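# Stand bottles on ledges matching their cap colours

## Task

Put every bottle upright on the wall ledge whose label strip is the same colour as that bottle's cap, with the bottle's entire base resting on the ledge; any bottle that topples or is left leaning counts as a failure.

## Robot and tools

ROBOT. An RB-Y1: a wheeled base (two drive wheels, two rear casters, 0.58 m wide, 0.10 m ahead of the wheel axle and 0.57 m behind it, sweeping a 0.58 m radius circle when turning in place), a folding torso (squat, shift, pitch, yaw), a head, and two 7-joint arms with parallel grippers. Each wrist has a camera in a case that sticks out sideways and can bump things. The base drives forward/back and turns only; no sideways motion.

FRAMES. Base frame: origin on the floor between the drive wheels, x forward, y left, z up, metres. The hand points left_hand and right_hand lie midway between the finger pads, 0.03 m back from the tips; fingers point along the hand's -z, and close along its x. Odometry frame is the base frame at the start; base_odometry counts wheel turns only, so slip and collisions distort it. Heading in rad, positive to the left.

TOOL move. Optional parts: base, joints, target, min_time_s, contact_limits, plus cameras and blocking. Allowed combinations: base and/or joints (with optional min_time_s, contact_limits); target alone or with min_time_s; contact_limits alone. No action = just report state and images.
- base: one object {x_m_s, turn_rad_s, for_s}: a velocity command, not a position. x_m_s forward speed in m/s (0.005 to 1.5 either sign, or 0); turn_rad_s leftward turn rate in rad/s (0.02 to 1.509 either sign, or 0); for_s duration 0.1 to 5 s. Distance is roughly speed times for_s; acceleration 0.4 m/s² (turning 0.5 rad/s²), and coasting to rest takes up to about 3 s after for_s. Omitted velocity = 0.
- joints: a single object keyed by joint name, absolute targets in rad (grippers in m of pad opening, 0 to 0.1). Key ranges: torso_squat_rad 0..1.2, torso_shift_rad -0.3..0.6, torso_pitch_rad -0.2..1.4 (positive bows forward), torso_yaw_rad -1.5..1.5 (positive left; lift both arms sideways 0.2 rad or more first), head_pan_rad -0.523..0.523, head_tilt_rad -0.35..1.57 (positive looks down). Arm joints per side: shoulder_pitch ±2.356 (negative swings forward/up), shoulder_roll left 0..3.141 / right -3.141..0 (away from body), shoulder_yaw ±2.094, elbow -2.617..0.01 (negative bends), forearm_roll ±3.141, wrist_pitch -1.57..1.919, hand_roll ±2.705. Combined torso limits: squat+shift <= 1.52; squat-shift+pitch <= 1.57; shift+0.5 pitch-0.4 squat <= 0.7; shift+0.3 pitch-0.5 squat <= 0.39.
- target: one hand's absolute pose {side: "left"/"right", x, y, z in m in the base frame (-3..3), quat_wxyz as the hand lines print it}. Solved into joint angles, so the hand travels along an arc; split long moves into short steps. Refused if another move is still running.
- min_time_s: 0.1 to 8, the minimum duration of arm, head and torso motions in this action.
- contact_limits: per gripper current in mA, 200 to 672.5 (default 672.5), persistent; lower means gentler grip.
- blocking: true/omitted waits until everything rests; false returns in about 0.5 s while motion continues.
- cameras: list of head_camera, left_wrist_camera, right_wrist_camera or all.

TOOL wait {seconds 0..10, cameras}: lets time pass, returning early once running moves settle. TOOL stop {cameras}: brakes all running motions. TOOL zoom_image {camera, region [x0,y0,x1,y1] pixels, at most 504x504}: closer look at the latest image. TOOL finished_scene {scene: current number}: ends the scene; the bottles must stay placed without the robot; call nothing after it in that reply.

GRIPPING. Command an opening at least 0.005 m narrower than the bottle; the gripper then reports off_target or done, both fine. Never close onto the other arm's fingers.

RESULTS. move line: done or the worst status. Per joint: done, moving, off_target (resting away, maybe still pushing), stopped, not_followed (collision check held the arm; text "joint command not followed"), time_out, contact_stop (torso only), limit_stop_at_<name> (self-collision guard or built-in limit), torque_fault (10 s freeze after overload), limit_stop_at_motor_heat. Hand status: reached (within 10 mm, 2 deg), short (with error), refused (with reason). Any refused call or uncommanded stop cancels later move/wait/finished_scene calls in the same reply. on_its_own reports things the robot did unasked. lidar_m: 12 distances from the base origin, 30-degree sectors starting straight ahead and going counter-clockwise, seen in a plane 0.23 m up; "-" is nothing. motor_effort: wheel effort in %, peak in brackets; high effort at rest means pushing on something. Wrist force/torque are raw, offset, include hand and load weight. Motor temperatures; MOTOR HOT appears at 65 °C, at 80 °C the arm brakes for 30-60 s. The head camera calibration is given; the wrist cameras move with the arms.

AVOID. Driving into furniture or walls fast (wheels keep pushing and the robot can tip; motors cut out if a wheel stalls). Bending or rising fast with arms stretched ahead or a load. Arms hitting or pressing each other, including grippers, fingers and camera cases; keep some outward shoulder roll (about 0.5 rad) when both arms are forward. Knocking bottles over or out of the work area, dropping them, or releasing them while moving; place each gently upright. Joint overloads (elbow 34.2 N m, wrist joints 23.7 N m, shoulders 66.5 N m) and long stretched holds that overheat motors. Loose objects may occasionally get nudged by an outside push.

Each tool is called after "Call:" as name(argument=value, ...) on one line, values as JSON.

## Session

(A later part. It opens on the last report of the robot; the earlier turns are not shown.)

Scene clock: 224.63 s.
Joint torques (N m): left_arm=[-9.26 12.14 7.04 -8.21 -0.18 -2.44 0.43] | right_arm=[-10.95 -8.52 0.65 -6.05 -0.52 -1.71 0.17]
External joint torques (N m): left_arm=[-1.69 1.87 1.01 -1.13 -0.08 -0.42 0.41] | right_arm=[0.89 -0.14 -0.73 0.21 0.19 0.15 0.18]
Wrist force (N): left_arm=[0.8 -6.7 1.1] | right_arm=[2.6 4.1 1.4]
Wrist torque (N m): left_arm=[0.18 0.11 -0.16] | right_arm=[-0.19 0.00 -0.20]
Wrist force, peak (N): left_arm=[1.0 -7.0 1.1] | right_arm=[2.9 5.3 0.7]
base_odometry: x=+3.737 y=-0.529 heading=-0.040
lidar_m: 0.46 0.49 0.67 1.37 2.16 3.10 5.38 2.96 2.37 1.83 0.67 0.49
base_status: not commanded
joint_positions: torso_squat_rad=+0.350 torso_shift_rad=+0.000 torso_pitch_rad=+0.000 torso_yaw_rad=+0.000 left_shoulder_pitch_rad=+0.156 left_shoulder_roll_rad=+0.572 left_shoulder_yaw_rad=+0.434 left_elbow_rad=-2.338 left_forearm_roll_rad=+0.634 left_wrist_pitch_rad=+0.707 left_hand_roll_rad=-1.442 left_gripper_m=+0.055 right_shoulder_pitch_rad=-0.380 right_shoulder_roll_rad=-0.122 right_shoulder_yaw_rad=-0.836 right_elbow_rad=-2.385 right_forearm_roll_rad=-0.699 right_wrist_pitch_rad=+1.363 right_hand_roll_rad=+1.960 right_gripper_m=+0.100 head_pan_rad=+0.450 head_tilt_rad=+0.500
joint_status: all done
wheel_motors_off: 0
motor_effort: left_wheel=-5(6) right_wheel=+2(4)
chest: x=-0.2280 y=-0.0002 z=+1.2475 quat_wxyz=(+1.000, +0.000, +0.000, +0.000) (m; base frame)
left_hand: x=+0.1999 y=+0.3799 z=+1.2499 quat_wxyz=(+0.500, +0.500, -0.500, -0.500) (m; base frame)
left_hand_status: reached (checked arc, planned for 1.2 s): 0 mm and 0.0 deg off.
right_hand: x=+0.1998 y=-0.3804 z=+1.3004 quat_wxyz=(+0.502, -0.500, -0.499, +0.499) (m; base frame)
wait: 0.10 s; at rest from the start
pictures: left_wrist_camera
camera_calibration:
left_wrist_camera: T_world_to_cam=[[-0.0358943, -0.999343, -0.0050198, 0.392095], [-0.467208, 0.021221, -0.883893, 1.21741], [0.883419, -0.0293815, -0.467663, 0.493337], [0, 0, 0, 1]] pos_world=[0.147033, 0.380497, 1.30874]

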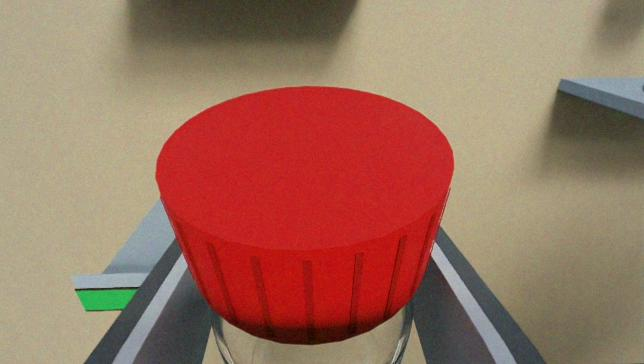

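Call:
move(target={"side": "left", "x": 0.19, "y": 0.39, "z": 1.35, "quat_wxyz": [0.5721, 0.4156, -0.4156, -0.5721]}, min_time_s=1.2, cameras=[])

Call:
move(target={"side": "left", "x": 0.2, "y": 0.39, "z": 1.45, "quat_wxyz": [0.5721, 0.4156, -0.4156, -0.5721]}, min_time_s=1.0, cameras=[])

Call:
move(joints={"head_tilt_rad": 0.25, "head_pan_rad": 0.5}, cameras=["head_camera", "left_wrist_camera"])

Call:
zoom_image(camera="head_camera", region=[0, 60, 320, 300])

Scene clock: 228.03 s.
Joint torques (N m): left_arm=[-10.58 15.96 8.87 -0.54 -1.01 -2.31 0.29] | right_arm=[-10.71 -8.2 0.97 -5.81 -0.86 -1.77 0.15]
External joint torques (N m): left_arm=[-0.96 1.39 1.15 0.51 -0.24 -0.52 0.28] | right_arm=[1.13 0.18 -0.41 0.46 -0.15 0.08 0.16]
Wrist force (N): left_arm=[1.0 -5.9 -1.4] | right_arm=[3.7 4.4 1.0]
Wrist torque (N m): left_arm=[0.09 0.15 -0.14] | right_arm=[-0.17 0.14 -0.23]
Wrist force, peak (N): left_arm=[1.5 -7.1 1.2] | right_arm=[3.7 4.7 1.8]
move: done
base_odometry: x=+3.737 y=-0.529 heading=-0.040
lidar_m: 0.46 0.49 0.67 1.38 2.16 3.10 5.37 2.97 2.37 1.83 0.67 0.49
base_status: not commanded
joint_positions: torso_squat_rad=+0.350 torso_shift_rad=+0.000 torso_pitch_rad=+0.000 torso_yaw_rad=+0.000 left_shoulder_pitch_rad=-0.145 left_shoulder_roll_rad=+1.107 left_shoulder_yaw_rad=+0.608 left_elbow_rad=-2.286 left_forearm_roll_rad=+1.000 left_wrist_pitch_rad=+1.325 left_hand_roll_rad=-1.121 left_gripper_m=+0.055 right_shoulder_pitch_rad=-0.380 right_shoulder_roll_rad=-0.122 right_shoulder_yaw_rad=-0.836 right_elbow_rad=-2.385 right_forearm_roll_rad=-0.699 right_wrist_pitch_rad=+1.363 right_hand_roll_rad=+1.960 right_gripper_m=+0.100 head_pan_rad=+0.450 head_tilt_rad=+0.500
joint_status: all done
wheel_motors_off: 0
motor_effort: left_wheel=-6(6) right_wheel=+2(4)
chest: x=-0.2280 y=-0.0002 z=+1.2475 quat_wxyz=(+1.000, +0.000, +0.000, +0.000) (m; base frame)
left_hand: x=+0.1899 y=+0.3899 z=+1.3500 quat_wxyz=(+0.572, +0.416, -0.416, -0.572) (m; base frame)
left_hand_status: reached (checked arc, planned for 1.2 s): 0 mm and 0.0 deg off.
right_hand: x=+0.1998 y=-0.3804 z=+1.3003 quat_wxyz=(+0.502, -0.500, -0.499, +0.499) (m; base frame)
pictures: none
No camera images: "cameras" was empty.

Scene clock: 229.37 s.
Joint torques (N m): left_arm=[-11.8 16.81 6.33 1.62 -1.15 -1.94 0.4] | right_arm=[-11.08 -8.26 0.93 -5.97 -0.67 -2.01 0.13]
External joint torques (N m): left_arm=[-1.14 1.77 -1.75 0.66 -0.27 -0.2 0.39] | right_arm=[0.76 0.11 -0.45 0.3 0.03 -0.16 0.14]
Wrist force (N): left_arm=[0.7 -6.4 -1.3] | right_arm=[3.1 4.2 0.7]
Wrist torque (N m): left_arm=[0.16 0.09 -0.15] | right_arm=[-0.19 0.09 -0.18]
Wrist force, peak (N): left_arm=[1.0 -6.6 -1.7] | right_arm=[3.1 5.6 0.6]
move: done
base_odometry: x=+3.737 y=-0.529 heading=-0.040
lidar_m: 0.46 0.49 0.67 1.38 2.16 3.11 5.37 2.97 2.37 1.83 0.67 0.48
base_status: not commanded
joint_positions: torso_squat_rad=+0.350 torso_shift_rad=+0.000 torso_pitch_rad=+0.000 torso_yaw_rad=+0.000 left_shoulder_pitch_rad=-0.439 left_shoulder_roll_rad=+1.414 left_shoulder_yaw_rad=+0.496 left_elbow_rad=-2.045 left_forearm_roll_rad=+1.187 left_wrist_pitch_rad=+1.363 left_hand_roll_rad=-1.057 left_gripper_m=+0.055 right_shoulder_pitch_rad=-0.380 right_shoulder_roll_rad=-0.122 right_shoulder_yaw_rad=-0.836 right_elbow_rad=-2.385 right_forearm_roll_rad=-0.699 right_wrist_pitch_rad=+1.363 right_hand_roll_rad=+1.960 right_gripper_m=+0.100 head_pan_rad=+0.450 head_tilt_rad=+0.500
joint_status: all done
wheel_motors_off: 0
motor_effort: left_wheel=-6(6) right_wheel=+3(3)
chest: x=-0.2280 y=-0.0002 z=+1.2475 quat_wxyz=(+1.000, +0.000, +0.000, +0.000) (m; base frame)
left_hand: x=+0.1992 y=+0.3906 z=+1.4501 quat_wxyz=(+0.572, +0.417, -0.416, -0.571) (m; base frame)
left_hand_status: reached (checked arc, planned for 1.0 s): 1 mm and 0.2 deg off.
right_hand: x=+0.1998 y=-0.3804 z=+1.3003 quat_wxyz=(+0.502, -0.500, -0.499, +0.499) (m; base frame)
pictures: none
No camera images: "cameras" was empty.

Scene clock: 230.17 s.
Joint torques (N m): left_arm=[-11.82 16.76 6.63 1.49 -1.16 -1.87 0.53] | right_arm=[-10.53 -8.39 1.29 -5.51 -0.79 -1.9 0.11]
External joint torques (N m): left_arm=[-1.15 1.72 -1.45 0.53 -0.27 -0.14 0.51] | right_arm=[1.31 -0.01 -0.09 0.75 -0.08 -0.04 0.12]
Wrist force (N): left_arm=[0.8 -6.0 -1.3] | right_arm=[2.6 4.7 0.8]
Wrist torque (N m): left_arm=[0.13 0.11 -0.14] | right_arm=[-0.26 0.01 -0.20]
Wrist force, peak (N): left_arm=[0.9 -6.3 -1.2] | right_arm=[3.1 5.0 0.5]
move: done
base_odometry: x=+3.737 y=-0.529 heading=-0.040
lidar_m: 0.47 0.49 0.68 1.37 2.15 3.09 5.37 2.97 2.37 1.83 0.67 0.49
base_status: not commanded
joint_positions: torso_squat_rad=+0.350 torso_shift_rad=+0.000 torso_pitch_rad=+0.000 torso_yaw_rad=+0.000 left_shoulder_pitch_rad=-0.439 left_shoulder_roll_rad=+1.414 left_shoulder_yaw_rad=+0.496 left_elbow_rad=-2.045 left_forearm_roll_rad=+1.187 left_wrist_pitch_rad=+1.363 left_hand_roll_rad=-1.057 left_gripper_m=+0.055 right_shoulder_pitch_rad=-0.380 right_shoulder_roll_rad=-0.122 right_shoulder_yaw_rad=-0.836 right_elbow_rad=-2.385 right_forearm_roll_rad=-0.699 right_wrist_pitch_rad=+1.363 right_hand_roll_rad=+1.960 right_gripper_m=+0.100 head_pan_rad=+0.500 head_tilt_rad=+0.250
joint_status: all done
wheel_motors_off: 0
motor_effort: left_wheel=-5(6) right_wheel=+2(3)
chest: x=-0.2280 y=-0.0002 z=+1.2475 quat_wxyz=(+1.000, +0.000, +0.000, +0.000) (m; base frame)
left_hand: x=+0.1992 y=+0.3906 z=+1.4501 quat_wxyz=(+0.572, +0.417, -0.416, -0.571) (m; base frame)
right_hand: x=+0.1998 y=-0.3804 z=+1.3003 quat_wxyz=(+0.502, -0.500, -0.499, +0.499) (m; base frame)
pictures: head_camera, left_wrist_camera
camera_calibration:
head_camera: T_world_to_cam=[[0.452499, -0.891519, 0.0209704, 0.0673516], [-0.179021, -0.11385, -0.977236, 1.43616], [0.873611, 0.438444, -0.211117, 0.428661], [0, 0, 0, 1]] pos_world=[-0.147858, 0.0356082, 1.49255]
left_wrist_camera: T_world_to_cam=[[-0.0340118, -0.999401, 0.00644829, 0.38672], [-0.714687, 0.0198112, -0.699164, 1.17581], [0.698617, -0.0283883, -0.714932, 0.982834], [0, 0, 0, 1]] pos_world=[0.166861, 0.391095, 1.52225]

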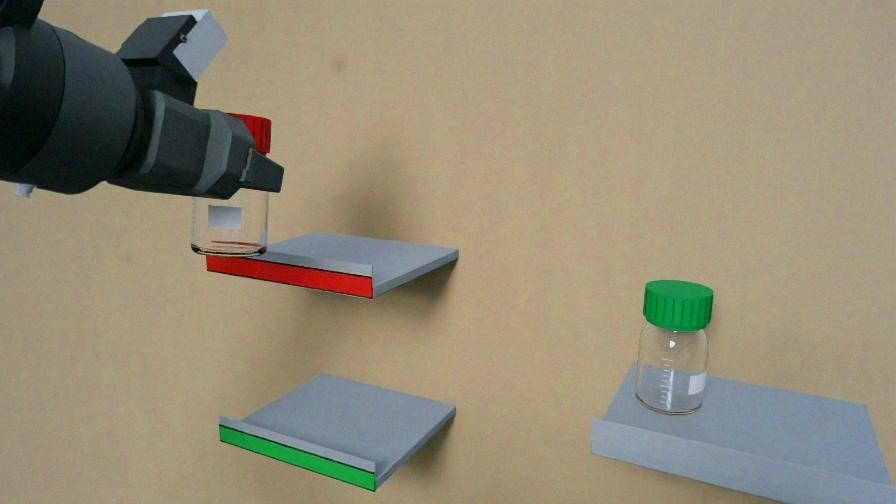

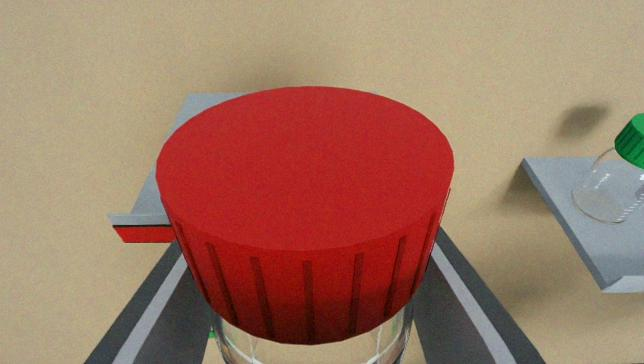

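Scaled by 1.575 from the camera's 896x504 image, which has a finer 1280x720 frame.

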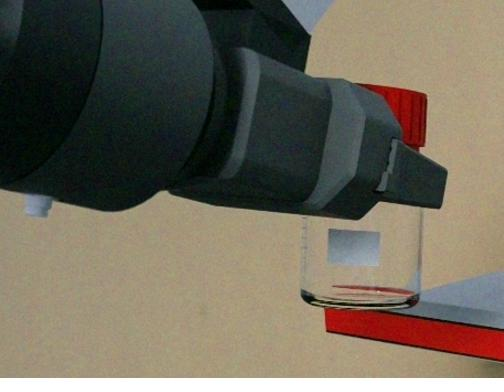

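Call:
move(target={"side": "left", "x": 0.21, "y": 0.39, "z": 1.446, "quat_wxyz": [0.5417, 0.4545, -0.4545, -0.5417]}, min_time_s=0.8, cameras=["head_camera", "left_wrist_camera"])

Call:
zoom_image(camera="head_camera", region=[0, 60, 320, 300])

Scene clock: 232.60 s.
Joint torques (N m): left_arm=[-11.6 15.9 10.13 -0.68 -1.12 -2.2 -0.09] | right_arm=[-10.12 -8.48 0.84 -5.77 -0.73 -1.71 -0.02]
External joint torques (N m): left_arm=[-0.67 0.85 2.17 -0.8 -0.24 -0.42 -0.1] | right_arm=[1.72 -0.1 -0.54 0.5 -0.02 0.15 -0.01]
Wrist force (N): left_arm=[0.7 -6.4 0.1] | right_arm=[2.5 4.5 0.7]
Wrist torque (N m): left_arm=[0.16 0.09 -0.01] | right_arm=[-0.17 0.03 -0.22]
Wrist force, peak (N): left_arm=[0.3 -6.7 -0.1] | right_arm=[3.2 5.2 1.9]
move: done
base_odometry: x=+3.737 y=-0.529 heading=-0.040
lidar_m: 0.46 0.48 0.67 1.38 2.16 3.09 5.37 2.96 2.37 1.83 0.67 0.49
base_status: not commanded
joint_positions: torso_squat_rad=+0.350 torso_shift_rad=+0.000 torso_pitch_rad=+0.000 torso_yaw_rad=+0.000 left_shoulder_pitch_rad=-0.372 left_shoulder_roll_rad=+1.286 left_shoulder_yaw_rad=+0.526 left_elbow_rad=-2.124 left_forearm_roll_rad=+1.033 left_wrist_pitch_rad=+1.259 left_hand_roll_rad=-1.066 left_gripper_m=+0.055 right_shoulder_pitch_rad=-0.380 right_shoulder_roll_rad=-0.122 right_shoulder_yaw_rad=-0.836 right_elbow_rad=-2.385 right_forearm_roll_rad=-0.699 right_wrist_pitch_rad=+1.363 right_hand_roll_rad=+1.960 right_gripper_m=+0.100 head_pan_rad=+0.500 head_tilt_rad=+0.250
joint_status: all done
wheel_motors_off: 0
motor_effort: left_wheel=-6(6) right_wheel=+3(3)
chest: x=-0.2280 y=-0.0002 z=+1.2475 quat_wxyz=(+1.000, +0.000, +0.000, +0.000) (m; base frame)
left_hand: x=+0.2098 y=+0.3899 z=+1.4459 quat_wxyz=(+0.542, +0.454, -0.454, -0.542) (m; base frame)
left_hand_status: reached (checked arc, planned for 0.8 s): 0 mm and 0.1 deg off.
right_hand: x=+0.1998 y=-0.3804 z=+1.3003 quat_wxyz=(+0.502, -0.500, -0.499, +0.499) (m; base frame)
pictures: head_camera, left_wrist_camera
camera_calibration:
head_camera: T_world_to_cam=[[0.452499, -0.891519, 0.0209704, 0.0673516], [-0.179021, -0.11385, -0.977236, 1.43616], [0.873611, 0.438444, -0.211117, 0.428661], [0, 0, 0, 1]] pos_world=[-0.147858, 0.0356082, 1.49255]
left_wrist_camera: T_world_to_cam=[[-0.0364785, -0.999334, 0.00114538, 0.394634], [-0.614236, 0.0215172, -0.788829, 1.28832], [0.788279, -0.0294789, -0.614611, 0.809003], [0, 0, 0, 1]] pos_world=[0.168005, 0.390498, 1.51303]

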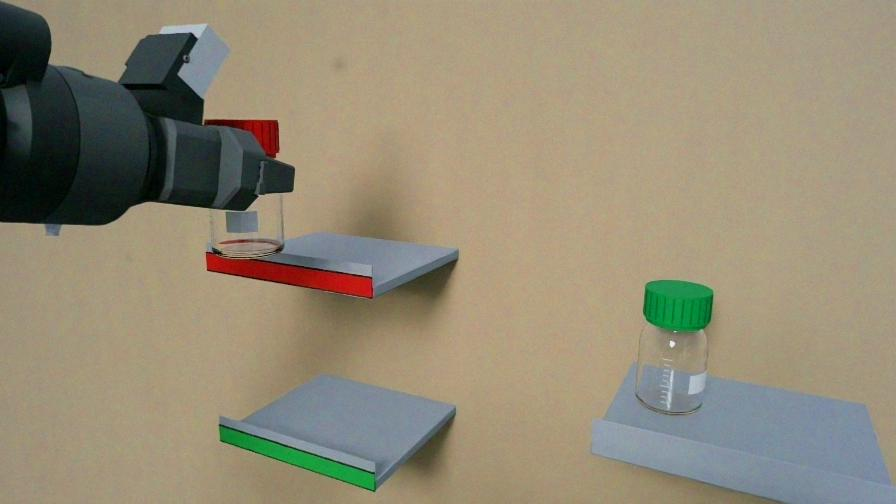

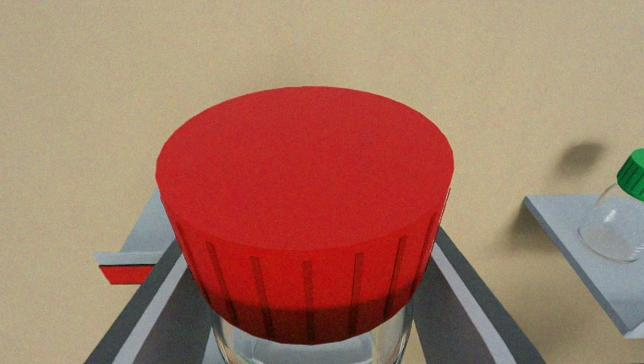

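Scaled by 1.575 from the camera's 896x504 image, which has a finer 1280x720 frame.

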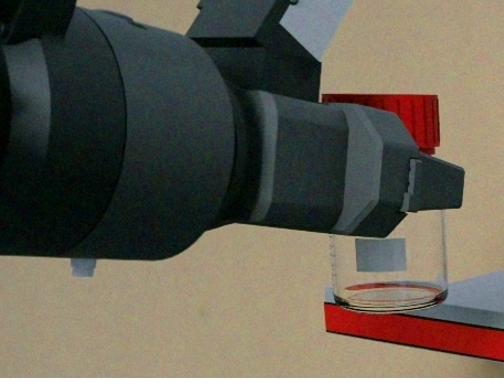

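Call:
move(target={"side": "left", "x": 0.28, "y": 0.39, "z": 1.447, "quat_wxyz": [0.5417, 0.4545, -0.4545, -0.5417]}, min_time_s=0.7, cameras=[])

Call:
move(target={"side": "left", "x": 0.355, "y": 0.39, "z": 1.446, "quat_wxyz": [0.5417, 0.4545, -0.4545, -0.5417]}, min_time_s=0.8, cameras=[])

Call:
move(target={"side": "left", "x": 0.355, "y": 0.39, "z": 1.417, "quat_wxyz": [0.5417, 0.4545, -0.4545, -0.5417]}, min_time_s=0.8, cameras=["head_camera"])

Scene clock: 234.27 s.
Joint torques (N m): left_arm=[-15.33 16.67 8.88 -0.93 -0.89 -2.04 -0.01] | right_arm=[-11.03 -8.79 0.43 -5.83 -0.74 -1.87 0.21]
External joint torques (N m): left_arm=[-1.03 1.99 -0.5 0.07 -0.11 -0.24 -0.02] | right_arm=[0.81 -0.41 -0.95 0.44 -0.03 -0.01 0.21]
Wrist force (N): left_arm=[1.2 -6.5 0.0] | right_arm=[3.0 4.4 0.1]
Wrist torque (N m): left_arm=[0.18 0.14 -0.04] | right_arm=[-0.23 0.08 -0.26]
Wrist force, peak (N): left_arm=[1.1 -7.9 0.4] | right_arm=[3.9 5.3 0.9]
move: done
base_odometry: x=+3.737 y=-0.529 heading=-0.040
lidar_m: 0.47 0.49 0.67 1.38 2.16 3.10 5.36 2.97 2.37 1.83 0.67 0.48
base_status: not commanded
joint_positions: torso_squat_rad=+0.350 torso_shift_rad=+0.000 torso_pitch_rad=+0.000 torso_yaw_rad=+0.000 left_shoulder_pitch_rad=-0.629 left_shoulder_roll_rad=+1.310 left_shoulder_yaw_rad=+0.170 left_elbow_rad=-1.878 left_forearm_roll_rad=+0.950 left_wrist_pitch_rad=+1.102 left_hand_roll_rad=-1.081 left_gripper_m=+0.055 right_shoulder_pitch_rad=-0.380 right_shoulder_roll_rad=-0.121 right_shoulder_yaw_rad=-0.836 right_elbow_rad=-2.385 right_forearm_roll_rad=-0.699 right_wrist_pitch_rad=+1.363 right_hand_roll_rad=+1.960 right_gripper_m=+0.100 head_pan_rad=+0.500 head_tilt_rad=+0.250
joint_status: all done
wheel_motors_off: 0
motor_effort: left_wheel=-6(6) right_wheel=+4(4)
chest: x=-0.2280 y=-0.0002 z=+1.2475 quat_wxyz=(+1.000, +0.000, +0.000, +0.000) (m; base frame)
left_hand: x=+0.2795 y=+0.3900 z=+1.4471 quat_wxyz=(+0.541, +0.455, -0.455, -0.541) (m; base frame)
left_hand_status: reached (checked arc, planned for 0.7 s): 0 mm and 0.1 deg off.
right_hand: x=+0.1998 y=-0.3804 z=+1.3003 quat_wxyz=(+0.502, -0.500, -0.499, +0.499) (m; base frame)
pictures: none
No camera images: "cameras" was empty.

Scene clock: 235.40 s.
Joint torques (N m): left_arm=[-20.71 15.01 8.83 -3.2 -0.65 -2.21 0.3] | right_arm=[-10.96 -8.77 0.74 -5.52 -0.71 -1.61 0.07]
External joint torques (N m): left_arm=[-2.17 1.57 -0.18 0.02 -0.14 -0.29 0.29] | right_arm=[0.88 -0.4 -0.64 0.75 0 0.25 0.07]
Wrist force (N): left_arm=[1.1 -6.5 -0.2] | right_arm=[2.5 3.9 0.4]
Wrist torque (N m): left_arm=[0.16 0.13 -0.03] | right_arm=[-0.09 0.05 -0.19]
Wrist force, peak (N): left_arm=[1.0 -7.4 -0.3] | right_arm=[3.1 5.2 1.1]
move: done
base_odometry: x=+3.737 y=-0.529 heading=-0.040
lidar_m: 0.47 0.48 0.67 1.37 2.17 3.10 5.37 2.97 2.37 1.83 0.67 0.48
base_status: not commanded
joint_positions: torso_squat_rad=+0.350 torso_shift_rad=+0.000 torso_pitch_rad=+0.000 torso_yaw_rad=+0.000 left_shoulder_pitch_rad=-0.927 left_shoulder_roll_rad=+1.164 left_shoulder_yaw_rad=-0.072 left_elbow_rad=-1.546 left_forearm_roll_rad=+0.866 left_wrist_pitch_rad=+1.020 left_hand_roll_rad=-1.225 left_gripper_m=+0.055 right_shoulder_pitch_rad=-0.380 right_shoulder_roll_rad=-0.121 right_shoulder_yaw_rad=-0.836 right_elbow_rad=-2.385 right_forearm_roll_rad=-0.699 right_wrist_pitch_rad=+1.363 right_hand_roll_rad=+1.960 right_gripper_m=+0.100 head_pan_rad=+0.500 head_tilt_rad=+0.250
joint_status: all done
wheel_motors_off: 0
motor_effort: left_wheel=-6(6) right_wheel=+3(3)
chest: x=-0.2280 y=-0.0002 z=+1.2475 quat_wxyz=(+1.000, +0.000, +0.000, +0.000) (m; base frame)
left_hand: x=+0.3544 y=+0.3897 z=+1.4460 quat_wxyz=(+0.541, +0.455, -0.455, -0.541) (m; base frame)
left_hand_status: reached (checked arc, planned for 0.8 s): 1 mm and 0.1 deg off.
right_hand: x=+0.1998 y=-0.3804 z=+1.3003 quat_wxyz=(+0.502, -0.500, -0.499, +0.499) (m; base frame)
pictures: none
No camera images: "cameras" was empty.

Scene clock: 236.53 s.
Joint torques (N m): left_arm=[-19.54 14.45 11.82 -4.45 -0.86 -2.41 0.49] | right_arm=[-10.89 -8.09 1.26 -5.6 -0.7 -1.82 0]
External joint torques (N m): left_arm=[-1.25 0.42 2.36 -1.14 -0.33 -0.52 0.48] | right_arm=[0.95 0.29 -0.12 0.66 0.01 0.04 0.01]
Wrist force (N): left_arm=[0.8 -6.4 -0.3] | right_arm=[2.4 4.5 0.4]
Wrist torque (N m): left_arm=[0.15 0.08 -0.16] | right_arm=[-0.25 -0.02 -0.22]
Wrist force, peak (N): left_arm=[1.2 -6.7 -0.4] | right_arm=[3.0 5.6 1.6]
move: done
base_odometry: x=+3.737 y=-0.529 heading=-0.040
lidar_m: 0.46 0.48 0.68 1.38 2.16 3.10 5.38 2.96 2.37 1.83 0.67 0.49
base_status: not commanded
joint_positions: torso_squat_rad=+0.350 torso_shift_rad=+0.000 torso_pitch_rad=+0.000 torso_yaw_rad=+0.000 left_shoulder_pitch_rad=-0.835 left_shoulder_roll_rad=+1.155 left_shoulder_yaw_rad=-0.059 left_elbow_rad=-1.595 left_forearm_roll_rad=+0.844 left_wrist_pitch_rad=+0.977 left_hand_roll_rad=-1.200 left_gripper_m=+0.055 right_shoulder_pitch_rad=-0.380 right_shoulder_roll_rad=-0.121 right_shoulder_yaw_rad=-0.836 right_elbow_rad=-2.385 right_forearm_roll_rad=-0.699 right_wrist_pitch_rad=+1.363 right_hand_roll_rad=+1.960 right_gripper_m=+0.100 head_pan_rad=+0.500 head_tilt_rad=+0.250
joint_status: all done
wheel_motors_off: 0
motor_effort: left_wheel=-6(6) right_wheel=+3(4)
chest: x=-0.2280 y=-0.0002 z=+1.2475 quat_wxyz=(+1.000, +0.000, +0.000, +0.000) (m; base frame)
left_hand: x=+0.3550 y=+0.3900 z=+1.4175 quat_wxyz=(+0.543, +0.452, -0.453, -0.544) (m; base frame)
left_hand_status: reached (checked arc, planned for 0.8 s): 1 mm and 0.4 deg off.
right_hand: x=+0.1998 y=-0.3804 z=+1.3003 quat_wxyz=(+0.502, -0.500, -0.499, +0.499) (m; base frame)
pictures: head_camera
camera_calibration:
head_camera: T_world_to_cam=[[0.452497, -0.891519, 0.0209715, 0.067395], [-0.178935, -0.113808, -0.977256, 1.43618], [0.87363, 0.438453, -0.211022, 0.428609], [0, 0, 0, 1]] pos_world=[-0.147958, 0.035608, 1.49255]

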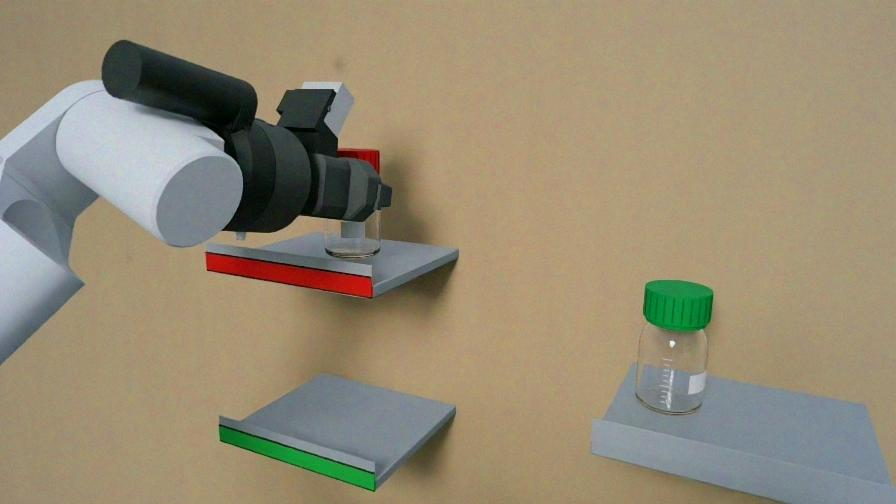

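Call:
move(target={"side": "left", "x": 0.355, "y": 0.39, "z": 1.4135, "quat_wxyz": [0.5417, 0.4545, -0.4545, -0.5417]}, min_time_s=0.3, cameras=[])

Call:
move(target={"side": "left", "x": 0.355, "y": 0.39, "z": 1.4105, "quat_wxyz": [0.5417, 0.4545, -0.4545, -0.5417]}, min_time_s=0.3, cameras=[])

Scene clock: 237.60 s.
Joint torques (N m): left_arm=[-19.34 14.62 11.82 -4.49 -0.95 -2.48 0.48] | right_arm=[-10.51 -8.58 1.21 -5.63 -0.85 -1.82 -0.08]
External joint torques (N m): left_arm=[-1.11 0.51 2.3 -1.14 -0.41 -0.59 0.47] | right_arm=[1.32 -0.2 -0.18 0.63 -0.14 0.04 -0.07]
Wrist force (N): left_arm=[0.9 -6.4 -0.3] | right_arm=[1.9 3.7 0.3]
Wrist torque (N m): left_arm=[0.16 0.10 -0.15] | right_arm=[-0.16 -0.06 -0.25]
Wrist force, peak (N): left_arm=[1.1 -6.9 -0.4] | right_arm=[1.8 6.0 2.1]
move: done
base_odometry: x=+3.737 y=-0.529 heading=-0.040
lidar_m: 0.46 0.48 0.67 1.38 2.16 3.10 5.37 2.97 2.37 1.82 0.67 0.49
base_status: not commanded
joint_positions: torso_squat_rad=+0.350 torso_shift_rad=+0.000 torso_pitch_rad=+0.000 torso_yaw_rad=+0.000 left_shoulder_pitch_rad=-0.816 left_shoulder_roll_rad=+1.152 left_shoulder_yaw_rad=-0.054 left_elbow_rad=-1.607 left_forearm_roll_rad=+0.831 left_wrist_pitch_rad=+0.965 left_hand_roll_rad=-1.190 left_gripper_m=+0.055 right_shoulder_pitch_rad=-0.380 right_shoulder_roll_rad=-0.121 right_shoulder_yaw_rad=-0.836 right_elbow_rad=-2.385 right_forearm_roll_rad=-0.699 right_wrist_pitch_rad=+1.363 right_hand_roll_rad=+1.960 right_gripper_m=+0.100 head_pan_rad=+0.500 head_tilt_rad=+0.250
joint_status: all done
wheel_motors_off: 0
motor_effort: left_wheel=-6(6) right_wheel=+1(3)
chest: x=-0.2280 y=-0.0002 z=+1.2475 quat_wxyz=(+1.000, +0.000, +0.000, +0.000) (m; base frame)
left_hand: x=+0.3550 y=+0.3901 z=+1.4134 quat_wxyz=(+0.542, +0.454, -0.454, -0.542) (m; base frame)
left_hand_status: reached (checked arc, planned for 0.3 s): 0 mm and 0.1 deg off.
right_hand: x=+0.1998 y=-0.3804 z=+1.3003 quat_wxyz=(+0.502, -0.500, -0.499, +0.499) (m; base frame)
pictures: none
No camera images: "cameras" was empty.

Scene clock: 238.23 s.
Joint torques (N m): left_arm=[-19.22 14.49 11.66 -4.33 -0.84 -2.35 0.65] | right_arm=[-10.7 -8.55 1.17 -5.58 -0.66 -1.86 -0.08]
External joint torques (N m): left_arm=[-1.02 0.33 2.09 -0.97 -0.3 -0.46 0.64] | right_arm=[1.14 -0.18 -0.21 0.69 0.05 0 -0.07]
Wrist force (N): left_arm=[1.2 -6.3 -0.5] | right_arm=[2.5 4.7 0.7]
Wrist torque (N m): left_arm=[0.15 0.14 -0.15] | right_arm=[-0.25 -0.01 -0.23]
Wrist force, peak (N): left_arm=[1.0 -6.8 -0.3] | right_arm=[2.6 5.7 0.7]
move: done
base_odometry: x=+3.737 y=-0.529 heading=-0.040
lidar_m: 0.47 0.49 0.67 1.38 2.16 3.09 5.37 2.97 2.38 1.83 0.67 0.49
base_status: not commanded
joint_positions: torso_squat_rad=+0.350 torso_shift_rad=+0.000 torso_pitch_rad=+0.000 torso_yaw_rad=+0.000 left_shoulder_pitch_rad=-0.806 left_shoulder_roll_rad=+1.150 left_shoulder_yaw_rad=-0.053 left_elbow_rad=-1.613 left_forearm_roll_rad=+0.826 left_wrist_pitch_rad=+0.960 left_hand_roll_rad=-1.187 left_gripper_m=+0.055 right_shoulder_pitch_rad=-0.380 right_shoulder_roll_rad=-0.121 right_shoulder_yaw_rad=-0.836 right_elbow_rad=-2.385 right_forearm_roll_rad=-0.699 right_wrist_pitch_rad=+1.363 right_hand_roll_rad=+1.960 right_gripper_m=+0.100 head_pan_rad=+0.500 head_tilt_rad=+0.250
joint_status: all done
wheel_motors_off: 0
motor_effort: left_wheel=-6(6) right_wheel=+2(4)
chest: x=-0.2280 y=-0.0002 z=+1.2475 quat_wxyz=(+1.000, +0.000, +0.000, +0.000) (m; base frame)
left_hand: x=+0.3550 y=+0.3901 z=+1.4104 quat_wxyz=(+0.542, +0.455, -0.454, -0.542) (m; base frame)
left_hand_status: reached (checked arc, planned for 0.3 s): 0 mm and 0.0 deg off.
right_hand: x=+0.1998 y=-0.3804 z=+1.3003 quat_wxyz=(+0.502, -0.500, -0.499, +0.499) (m; base frame)
pictures: none
No camera images: "cameras" was empty.

Call:
move(target={"side": "left", "x": 0.355, "y": 0.39, "z": 1.4075, "quat_wxyz": [0.5417, 0.4545, -0.4545, -0.5417]}, min_time_s=0.3, cameras=[])

Call:
move(target={"side": "left", "x": 0.355, "y": 0.39, "z": 1.4045, "quat_wxyz": [0.5417, 0.4545, -0.4545, -0.5417]}, min_time_s=0.3, cameras=["head_camera"])

Scene clock: 240.53 s.
Joint torques (N m): left_arm=[-15.47 12.61 8.35 -3.02 -0.49 -0.9 0.58] | right_arm=[-11.32 -8.84 1.18 -5.7 -0.38 -1.73 0.21]
External joint torques (N m): left_arm=[2.69 -1.59 -1.24 0.36 0.05 0.99 0.57] | right_arm=[0.52 -0.47 -0.2 0.57 0.33 0.13 0.22]
Wrist force (N): left_arm=[0.1 -1.2 2.5] | right_arm=[2.8 4.4 1.1]
Wrist torque (N m): left_arm=[0.24 0.10 -0.14] | right_arm=[-0.22 0.05 -0.20]
Wrist force, peak (N): left_arm=[0.9 -6.7 -0.2] | right_arm=[3.1 5.2 1.1]
move: done
base_odometry: x=+3.737 y=-0.529 heading=-0.040
lidar_m: 0.46 0.48 0.66 1.38 2.16 3.10 5.37 2.96 2.38 1.83 0.67 0.49
base_status: not commanded
joint_positions: torso_squat_rad=+0.350 torso_shift_rad=+0.000 torso_pitch_rad=+0.000 torso_yaw_rad=+0.000 left_shoulder_pitch_rad=-0.797 left_shoulder_roll_rad=+1.149 left_shoulder_yaw_rad=-0.050 left_elbow_rad=-1.618 left_forearm_roll_rad=+0.822 left_wrist_pitch_rad=+0.954 left_hand_roll_rad=-1.183 left_gripper_m=+0.055 right_shoulder_pitch_rad=-0.380 right_shoulder_roll_rad=-0.121 right_shoulder_yaw_rad=-0.836 right_elbow_rad=-2.385 right_forearm_roll_rad=-0.699 right_wrist_pitch_rad=+1.363 right_hand_roll_rad=+1.960 right_gripper_m=+0.100 head_pan_rad=+0.500 head_tilt_rad=+0.250
joint_status: all done
wheel_motors_off: 0
motor_effort: left_wheel=-6(6) right_wheel=+3(3)
chest: x=-0.2281 y=-0.0002 z=+1.2475 quat_wxyz=(+1.000, +0.000, +0.000, +0.000) (m; base frame)
left_hand: x=+0.3547 y=+0.3900 z=+1.4087 quat_wxyz=(+0.541, +0.455, -0.455, -0.541) (m; base frame)
left_hand_status: reached (checked arc, planned for 0.3 s): 1 mm and 0.1 deg off.
right_hand: x=+0.1997 y=-0.3804 z=+1.3004 quat_wxyz=(+0.502, -0.500, -0.499, +0.499) (m; base frame)
pictures: none
No camera images: "cameras" was empty.

Scene clock: 241.17 s.
Joint torques (N m): left_arm=[-9.39 9.62 4.12 -2.23 0.69 1.39 0.51] | right_arm=[-10.71 -8.25 0.46 -5.62 -0.54 -1.82 -0.01]
External joint torques (N m): left_arm=[8.75 -4.62 -5.5 1.16 1.23 3.27 0.5] | right_arm=[1.13 0.13 -0.92 0.64 0.17 0.04 -0.01]
Wrist force (N): left_arm=[-1.9 10.9 0.2] | right_arm=[2.7 4.5 1.0]
Wrist torque (N m): left_arm=[0.40 0.13 -0.06] | right_arm=[-0.18 0.05 -0.26]
Wrist force, peak (N): left_arm=[-0.4 13.1 0.3] | right_arm=[3.1 4.9 1.2]
move: done
base_odometry: x=+3.737 y=-0.529 heading=-0.040
lidar_m: 0.46 0.48 0.67 1.38 2.16 3.10 5.38 2.96 2.37 1.83 0.66 0.49
base_status: not commanded
joint_positions: torso_squat_rad=+0.350 torso_shift_rad=+0.000 torso_pitch_rad=+0.000 torso_yaw_rad=+0.000 left_shoulder_pitch_rad=-0.789 left_shoulder_roll_rad=+1.147 left_shoulder_yaw_rad=-0.048 left_elbow_rad=-1.623 left_forearm_roll_rad=+0.817 left_wrist_pitch_rad=+0.948 left_hand_roll_rad=-1.181 left_gripper_m=+0.055 right_shoulder_pitch_rad=-0.380 right_shoulder_roll_rad=-0.121 right_shoulder_yaw_rad=-0.836 right_elbow_rad=-2.385 right_forearm_roll_rad=-0.699 right_wrist_pitch_rad=+1.363 right_hand_roll_rad=+1.960 right_gripper_m=+0.100 head_pan_rad=+0.500 head_tilt_rad=+0.250
joint_status: all done
wheel_motors_off: 0
motor_effort: left_wheel=-6(6) right_wheel=+3(3)
chest: x=-0.2281 y=-0.0003 z=+1.2475 quat_wxyz=(+1.000, +0.000, +0.000, +0.000) (m; base frame)
left_hand: x=+0.3545 y=+0.3901 z=+1.4074 quat_wxyz=(+0.540, +0.456, -0.456, -0.541) (m; base frame)
left_hand_status: reached (checked arc, planned for 0.3 s): 3 mm and 0.3 deg off.
right_hand: x=+0.1996 y=-0.3805 z=+1.3004 quat_wxyz=(+0.502, -0.500, -0.499, +0.499) (m; base frame)
pictures: head_camera
camera_calibration:
head_camera: T_world_to_cam=[[0.45246, -0.891537, 0.0210264, 0.0673077], [-0.178643, -0.113712, -0.977321, 1.43636], [0.873708, 0.438443, -0.210717, 0.428406], [0, 0, 0, 1]] pos_world=[-0.148159, 0.0355079, 1.49265]

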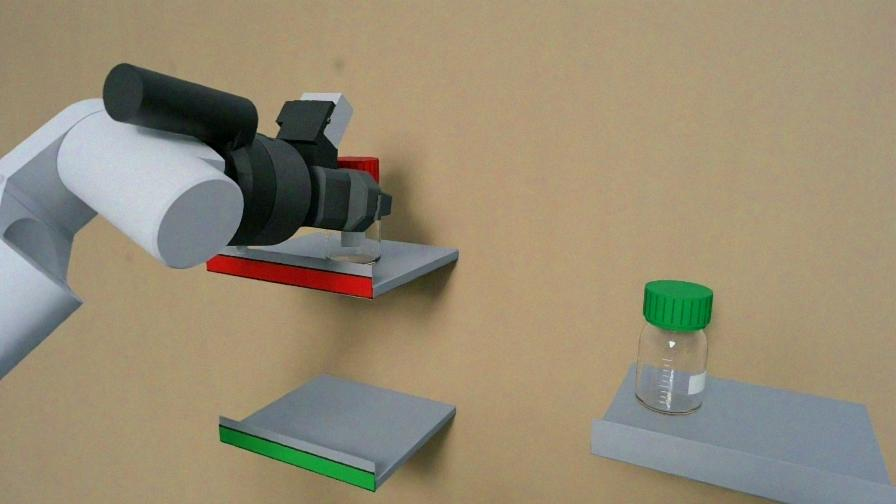

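Call:
move(target={"side": "left", "x": 0.355, "y": 0.39, "z": 1.408, "quat_wxyz": [0.5417, 0.4545, -0.4545, -0.5417]}, min_time_s=0.3, cameras=[])

Call:
move(joints={"left_gripper_m": 0.1}, cameras=["left_wrist_camera"])

Call:
move(target={"side": "left", "x": 0.24, "y": 0.39, "z": 1.415, "quat_wxyz": [0.5417, 0.4545, -0.4545, -0.5417]}, min_time_s=1.0, cameras=["left_wrist_camera", "head_camera"])

Scene clock: 242.27 s.
Joint torques (N m): left_arm=[-15.16 13.98 7.19 -2.95 0.08 -0.51 0.28] | right_arm=[-11.11 -8.15 0.54 -5.87 -0.69 -1.95 0.24]
External joint torques (N m): left_arm=[2.97 -0.25 -2.42 0.43 0.62 1.38 0.27] | right_arm=[0.73 0.22 -0.84 0.4 0.02 -0.09 0.25]
Wrist force (N): left_arm=[0.0 0.3 0.9] | right_arm=[3.2 4.5 1.4]
Wrist torque (N m): left_arm=[0.30 0.12 -0.07] | right_arm=[-0.22 0.14 -0.20]
Wrist force, peak (N): left_arm=[-1.5 11.4 0.2] | right_arm=[3.7 4.8 0.8]
move: done
base_odometry: x=+3.737 y=-0.529 heading=-0.040
lidar_m: 0.47 0.49 0.67 1.38 2.17 3.10 5.38 2.97 2.37 1.83 0.67 0.49
base_status: not commanded
joint_positions: torso_squat_rad=+0.350 torso_shift_rad=+0.000 torso_pitch_rad=+0.000 torso_yaw_rad=+0.000 left_shoulder_pitch_rad=-0.790 left_shoulder_roll_rad=+1.148 left_shoulder_yaw_rad=-0.048 left_elbow_rad=-1.623 left_forearm_roll_rad=+0.817 left_wrist_pitch_rad=+0.948 left_hand_roll_rad=-1.181 left_gripper_m=+0.055 right_shoulder_pitch_rad=-0.380 right_shoulder_roll_rad=-0.121 right_shoulder_yaw_rad=-0.836 right_elbow_rad=-2.385 right_forearm_roll_rad=-0.699 right_wrist_pitch_rad=+1.363 right_hand_roll_rad=+1.960 right_gripper_m=+0.100 head_pan_rad=+0.500 head_tilt_rad=+0.250
joint_status: all done
wheel_motors_off: 0
motor_effort: left_wheel=-5(6) right_wheel=+2(4)
chest: x=-0.2281 y=-0.0003 z=+1.2475 quat_wxyz=(+1.000, +0.000, +0.000, +0.000) (m; base frame)
left_hand: x=+0.3544 y=+0.3900 z=+1.4086 quat_wxyz=(+0.540, +0.457, -0.456, -0.540) (m; base frame)
left_hand_status: reached (checked arc, planned for 0.3 s): 1 mm and 0.4 deg off.
right_hand: x=+0.1996 y=-0.3805 z=+1.3004 quat_wxyz=(+0.502, -0.500, -0.499, +0.499) (m; base frame)
pictures: none
No camera images: "cameras" was empty.

Scene clock: 243.27 s.
Joint torques (N m): left_arm=[-17.91 14.66 7.86 -3.01 -0.42 -1.69 0.3] | right_arm=[-10.85 -8.9 0.93 -5.77 -0.65 -1.76 0.05]
External joint torques (N m): left_arm=[0.22 0.42 -1.75 0.38 0.12 0.2 0.29] | right_arm=[0.99 -0.53 -0.46 0.5 0.06 0.1 0.06]
Wrist force (N): left_arm=[0.9 -4.8 0.0] | right_arm=[2.4 4.4 0.3]
Wrist torque (N m): left_arm=[0.14 0.12 -0.15] | right_arm=[-0.20 -0.01 -0.22]
Wrist force, peak (N): left_arm=[1.1 -5.6 0.0] | right_arm=[3.1 5.2 1.1]
move: done
base_odometry: x=+3.737 y=-0.529 heading=-0.040
lidar_m: 0.46 0.49 0.67 1.38 2.16 3.11 5.37 2.97 2.37 1.83 0.67 0.48
base_status: not commanded
joint_positions: torso_squat_rad=+0.350 torso_shift_rad=+0.000 torso_pitch_rad=+0.000 torso_yaw_rad=+0.000 left_shoulder_pitch_rad=-0.789 left_shoulder_roll_rad=+1.148 left_shoulder_yaw_rad=-0.048 left_elbow_rad=-1.623 left_forearm_roll_rad=+0.817 left_wrist_pitch_rad=+0.948 left_hand_roll_rad=-1.181 left_gripper_m=+0.100 right_shoulder_pitch_rad=-0.380 right_shoulder_roll_rad=-0.121 right_shoulder_yaw_rad=-0.836 right_elbow_rad=-2.385 right_forearm_roll_rad=-0.699 right_wrist_pitch_rad=+1.363 right_hand_roll_rad=+1.960 right_gripper_m=+0.100 head_pan_rad=+0.500 head_tilt_rad=+0.250
joint_status: all done
wheel_motors_off: 0
motor_effort: left_wheel=-6(6) right_wheel=+2(4)
chest: x=-0.2281 y=-0.0002 z=+1.2475 quat_wxyz=(+1.000, +0.000, +0.000, +0.000) (m; base frame)
left_hand: x=+0.3544 y=+0.3901 z=+1.4080 quat_wxyz=(+0.540, +0.457, -0.456, -0.540) (m; base frame)
right_hand: x=+0.1996 y=-0.3805 z=+1.3004 quat_wxyz=(+0.502, -0.500, -0.499, +0.499) (m; base frame)
pictures: left_wrist_camera
camera_calibration:
left_wrist_camera: T_world_to_cam=[[-0.0361517, -0.999346, -0.000011803, 0.401645], [-0.608245, 0.0220129, -0.793444, 1.3514], [0.792926, -0.0286772, -0.608643, 0.661424], [0, 0, 0, 1]] pos_world=[0.312041, 0.390602, 1.47483]

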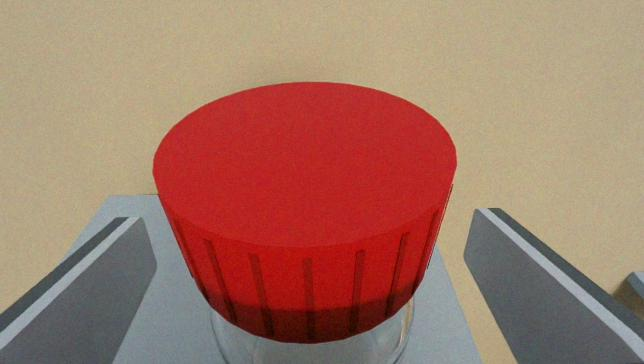

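Scene clock: 244.63 s.
Joint torques (N m): left_arm=[-11.9 16.74 10.03 -0.32 -1.01 -1.56 0.44] | right_arm=[-10.68 -8.64 0.81 -5.64 -0.75 -1.76 0.16]
External joint torques (N m): left_arm=[-0.39 1.4 0.38 -0.16 -0.12 0.14 0.43] | right_arm=[1.16 -0.27 -0.58 0.63 -0.04 0.1 0.16]
Wrist force (N): left_arm=[1.0 -4.9 -0.1] | right_arm=[3.4 5.0 1.2]
Wrist torque (N m): left_arm=[0.16 0.14 -0.16] | right_arm=[-0.26 0.08 -0.23]
Wrist force, peak (N): left_arm=[0.2 -5.9 -0.3] | right_arm=[3.4 5.0 1.2]
move: done
base_odometry: x=+3.737 y=-0.529 heading=-0.040
lidar_m: 0.46 0.49 0.67 1.38 2.16 3.10 5.37 2.96 2.37 1.84 0.67 0.49
base_status: not commanded
joint_positions: torso_squat_rad=+0.350 torso_shift_rad=+0.000 torso_pitch_rad=+0.000 torso_yaw_rad=+0.000 left_shoulder_pitch_rad=-0.289 left_shoulder_roll_rad=+1.345 left_shoulder_yaw_rad=+0.391 left_elbow_rad=-2.089 left_forearm_roll_rad=+0.959 left_wrist_pitch_rad=+1.052 left_hand_roll_rad=-0.986 left_gripper_m=+0.100 right_shoulder_pitch_rad=-0.380 right_shoulder_roll_rad=-0.121 right_shoulder_yaw_rad=-0.836 right_elbow_rad=-2.385 right_forearm_roll_rad=-0.699 right_wrist_pitch_rad=+1.363 right_hand_roll_rad=+1.960 right_gripper_m=+0.100 head_pan_rad=+0.500 head_tilt_rad=+0.250
joint_status: all done
wheel_motors_off: 0
motor_effort: left_wheel=-6(6) right_wheel=+2(3)
chest: x=-0.2281 y=-0.0002 z=+1.2475 quat_wxyz=(+1.000, +0.000, +0.000, +0.000) (m; base frame)
left_hand: x=+0.2401 y=+0.3900 z=+1.4151 quat_wxyz=(+0.542, +0.455, -0.454, -0.542) (m; base frame)
left_hand_status: reached (checked arc, planned for 1.0 s): 0 mm and 0.0 deg off.
right_hand: x=+0.1997 y=-0.3804 z=+1.3004 quat_wxyz=(+0.502, -0.500, -0.499, +0.499) (m; base frame)
pictures: head_camera, left_wrist_camera
camera_calibration:
head_camera: T_world_to_cam=[[0.452456, -0.89154, 0.020982, 0.067328], [-0.178833, -0.113758, -0.977281, 1.4363], [0.873672, 0.438424, -0.210907, 0.428597], [0, 0, 0, 1]] pos_world=[-0.148059, 0.0355081, 1.49265]
left_wrist_camera: T_world_to_cam=[[-0.0361381, -0.999346, 0.00121432, 0.395705], [-0.61324, 0.0212163, -0.789612, 1.28357], [0.78907, -0.0292797, -0.613605, 0.764479], [0, 0, 0, 1]] pos_world=[0.198211, 0.390598, 1.48213]

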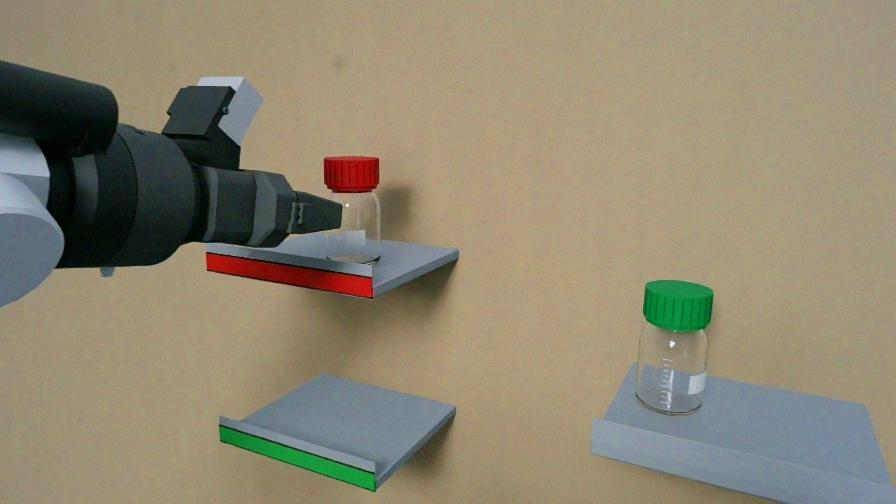

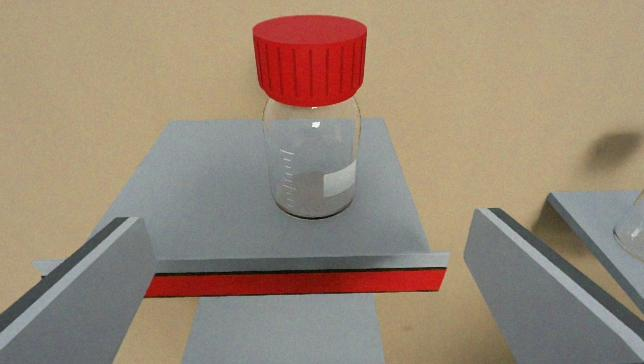

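Call:
move(target={"side": "left", "x": 0.19, "y": 0.27, "z": 1.36, "quat_wxyz": [0.5, 0.5, -0.5, -0.5]}, min_time_s=1.0, cameras=[])

Call:
move(target={"side": "left", "x": 0.22, "y": 0.09, "z": 1.313, "quat_wxyz": [0.5, 0.5, -0.5, -0.5]}, min_time_s=1.2, cameras=["left_wrist_camera"])

Scene clock: 246.97 s.
Joint torques (N m): left_arm=[-10.21 11.05 6.6 -1.1 -1.32 -1.35 0.16] | right_arm=[-10.87 -8.18 0.93 -5.48 -0.77 -1.79 0.09]
External joint torques (N m): left_arm=[0.18 0.67 -1.18 -0.14 0.21 -0.16 0.15] | right_arm=[0.97 0.2 -0.45 0.79 -0.06 0.06 0.1]
Wrist force (N): left_arm=[0.8 -4.6 1.1] | right_arm=[2.4 4.9 1.3]
Wrist torque (N m): left_arm=[0.15 0.12 -0.14] | right_arm=[-0.22 -0.01 -0.24]
Wrist force, peak (N): left_arm=[0.6 -5.8 1.2] | right_arm=[3.5 5.3 1.0]
move: done
base_odometry: x=+3.737 y=-0.529 heading=-0.040
lidar_m: 0.46 0.49 0.68 1.38 2.16 3.11 5.37 2.97 2.38 1.83 0.66 0.48
base_status: not commanded
joint_positions: torso_squat_rad=+0.350 torso_shift_rad=+0.000 torso_pitch_rad=+0.000 torso_yaw_rad=+0.000 left_shoulder_pitch_rad=-0.277 left_shoulder_roll_rad=+1.082 left_shoulder_yaw_rad=+0.111 left_elbow_rad=-2.617 left_forearm_roll_rad=+0.320 left_wrist_pitch_rad=+1.267 left_hand_roll_rad=-0.628 left_gripper_m=+0.100 right_shoulder_pitch_rad=-0.380 right_shoulder_roll_rad=-0.121 right_shoulder_yaw_rad=-0.836 right_elbow_rad=-2.385 right_forearm_roll_rad=-0.699 right_wrist_pitch_rad=+1.363 right_hand_roll_rad=+1.960 right_gripper_m=+0.100 head_pan_rad=+0.500 head_tilt_rad=+0.250
joint_status: all done
wheel_motors_off: 0
motor_effort: left_wheel=-6(6) right_wheel=+3(3)
chest: x=-0.2280 y=-0.0002 z=+1.2475 quat_wxyz=(+1.000, +0.000, +0.000, +0.000) (m; base frame)
left_hand: x=+0.1908 y=+0.2703 z=+1.3604 quat_wxyz=(+0.498, +0.495, -0.501, -0.505) (m; base frame)
left_hand_status: reached (checked arc, planned for 1.0 s): 1 mm and 0.8 deg off.
right_hand: x=+0.1997 y=-0.3804 z=+1.3004 quat_wxyz=(+0.502, -0.500, -0.499, +0.499) (m; base frame)
pictures: none
No camera images: "cameras" was empty.

Scene clock: 248.50 s.
Joint torques (N m): left_arm=[-15.54 4.12 7.19 -3.44 -1.42 -1.37 0.39] | right_arm=[-10.75 -8.85 0.78 -5.57 -0.81 -1.75 0.01]
External joint torques (N m): left_arm=[0 1.04 -0.56 0.54 0.26 -0.2 0.38] | right_arm=[1.09 -0.48 -0.6 0.69 -0.1 0.1 0.01]
Wrist force (N): left_arm=[0.7 -5.0 1.4] | right_arm=[2.5 4.7 0.9]
Wrist torque (N m): left_arm=[0.18 0.10 -0.16] | right_arm=[-0.22 0.03 -0.22]
Wrist force, peak (N): left_arm=[1.1 -5.9 0.7] | right_arm=[3.4 5.2 0.7]
move: done
base_odometry: x=+3.737 y=-0.529 heading=-0.040
lidar_m: 0.47 0.48 0.67 1.38 2.16 3.10 5.38 2.96 2.37 1.82 0.67 0.49
base_status: not commanded
joint_positions: torso_squat_rad=+0.350 torso_shift_rad=+0.000 torso_pitch_rad=+0.000 torso_yaw_rad=+0.000 left_shoulder_pitch_rad=-0.804 left_shoulder_roll_rad=+0.531 left_shoulder_yaw_rad=-0.712 left_elbow_rad=-2.391 left_forearm_roll_rad=-0.365 left_wrist_pitch_rad=+1.671 left_hand_roll_rad=-0.610 left_gripper_m=+0.100 right_shoulder_pitch_rad=-0.380 right_shoulder_roll_rad=-0.121 right_shoulder_yaw_rad=-0.836 right_elbow_rad=-2.385 right_forearm_roll_rad=-0.699 right_wrist_pitch_rad=+1.363 right_hand_roll_rad=+1.960 right_gripper_m=+0.100 head_pan_rad=+0.500 head_tilt_rad=+0.250
joint_status: all done
wheel_motors_off: 0
motor_effort: left_wheel=-5(6) right_wheel=+3(3)
chest: x=-0.2281 y=-0.0002 z=+1.2475 quat_wxyz=(+1.000, +0.000, +0.000, +0.000) (m; base frame)
left_hand: x=+0.2199 y=+0.0899 z=+1.3133 quat_wxyz=(+0.500, +0.500, -0.500, -0.500) (m; base frame)
left_hand_status: reached (checked arc, planned for 1.2 s): 0 mm and 0.0 deg off.
right_hand: x=+0.1997 y=-0.3804 z=+1.3004 quat_wxyz=(+0.502, -0.500, -0.499, +0.499) (m; base frame)
pictures: left_wrist_camera
camera_calibration:
left_wrist_camera: T_world_to_cam=[[-0.03651, -0.999321, -0.00495333, 0.103326], [-0.466278, 0.021419, -0.884379, 1.28931], [0.883884, -0.029979, -0.466744, 0.495551], [0, 0, 0, 1]] pos_world=[0.166939, 0.0904962, 1.37204]

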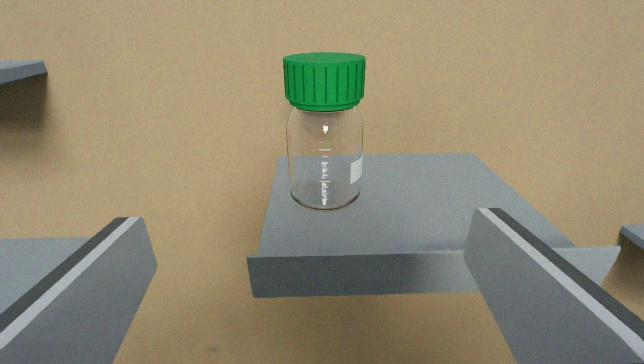

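Call:
move(target={"side": "left", "x": 0.37, "y": 0.083, "z": 1.312, "quat_wxyz": [0.5, 0.5, -0.5, -0.5]}, min_time_s=1.2, cameras=["left_wrist_camera"])

Scene clock: 250.60 s.
Joint torques (N m): left_arm=[-21.85 4.92 10.39 -4.88 -1.47 -0.93 0.42] | right_arm=[-10.77 -8.42 0.8 -5.65 -0.53 -1.85 -0.18]
External joint torques (N m): left_arm=[-0.45 -0.35 1.02 0.37 0.15 0.03 0.41] | right_arm=[1.07 -0.04 -0.59 0.62 0.18 0 -0.17]
Wrist force (N): left_arm=[1.1 -5.0 1.4] | right_arm=[2.3 4.2 0.7]
Wrist torque (N m): left_arm=[0.17 0.15 -0.16] | right_arm=[-0.19 -0.03 -0.20]
Wrist force, peak (N): left_arm=[0.2 -5.5 1.5] | right_arm=[3.3 5.3 1.3]
move: done
base_odometry: x=+3.737 y=-0.529 heading=-0.040
lidar_m: 0.47 0.49 0.67 1.38 2.16 3.10 5.37 2.96 2.37 1.84 0.67 0.49
base_status: not commanded
joint_positions: torso_squat_rad=+0.350 torso_shift_rad=+0.000 torso_pitch_rad=+0.000 torso_yaw_rad=+0.000 left_shoulder_pitch_rad=-0.988 left_shoulder_roll_rad=+0.500 left_shoulder_yaw_rad=-0.655 left_elbow_rad=-1.731 left_forearm_roll_rad=-0.257 left_wrist_pitch_rad=+1.187 left_hand_roll_rad=-0.491 left_gripper_m=+0.100 right_shoulder_pitch_rad=-0.380 right_shoulder_roll_rad=-0.121 right_shoulder_yaw_rad=-0.836 right_elbow_rad=-2.385 right_forearm_roll_rad=-0.699 right_wrist_pitch_rad=+1.363 right_hand_roll_rad=+1.960 right_gripper_m=+0.100 head_pan_rad=+0.500 head_tilt_rad=+0.250
joint_status: all done
wheel_motors_off: 0
motor_effort: left_wheel=-6(6) right_wheel=+3(4)
chest: x=-0.2281 y=-0.0002 z=+1.2475 quat_wxyz=(+1.000, +0.000, +0.000, +0.000) (m; base frame)
left_hand: x=+0.3699 y=+0.0830 z=+1.3122 quat_wxyz=(+0.500, +0.500, -0.500, -0.500) (m; base frame)
left_hand_status: reached (checked arc, planned for 1.2 s): 0 mm and 0.0 deg off.
right_hand: x=+0.1997 y=-0.3804 z=+1.3004 quat_wxyz=(+0.502, -0.500, -0.499, +0.499) (m; base frame)
pictures: left_wrist_camera
camera_calibration:
left_wrist_camera: T_world_to_cam=[[-0.036208, -0.999329, -0.0054451, 0.102388], [-0.466395, 0.021717, -0.88431, 1.35848], [0.883835, -0.0294795, -0.466869, 0.362349], [0, 0, 0, 1]] pos_world=[0.317038, 0.0834988, 1.37104]

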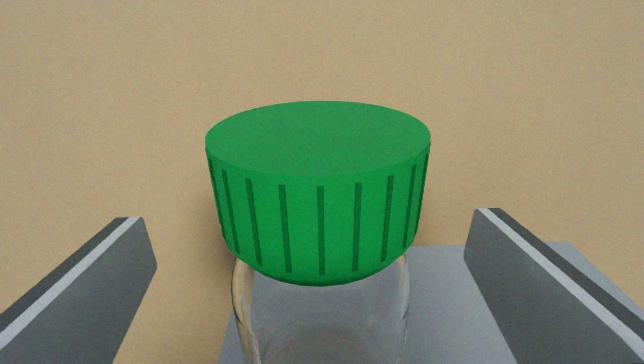

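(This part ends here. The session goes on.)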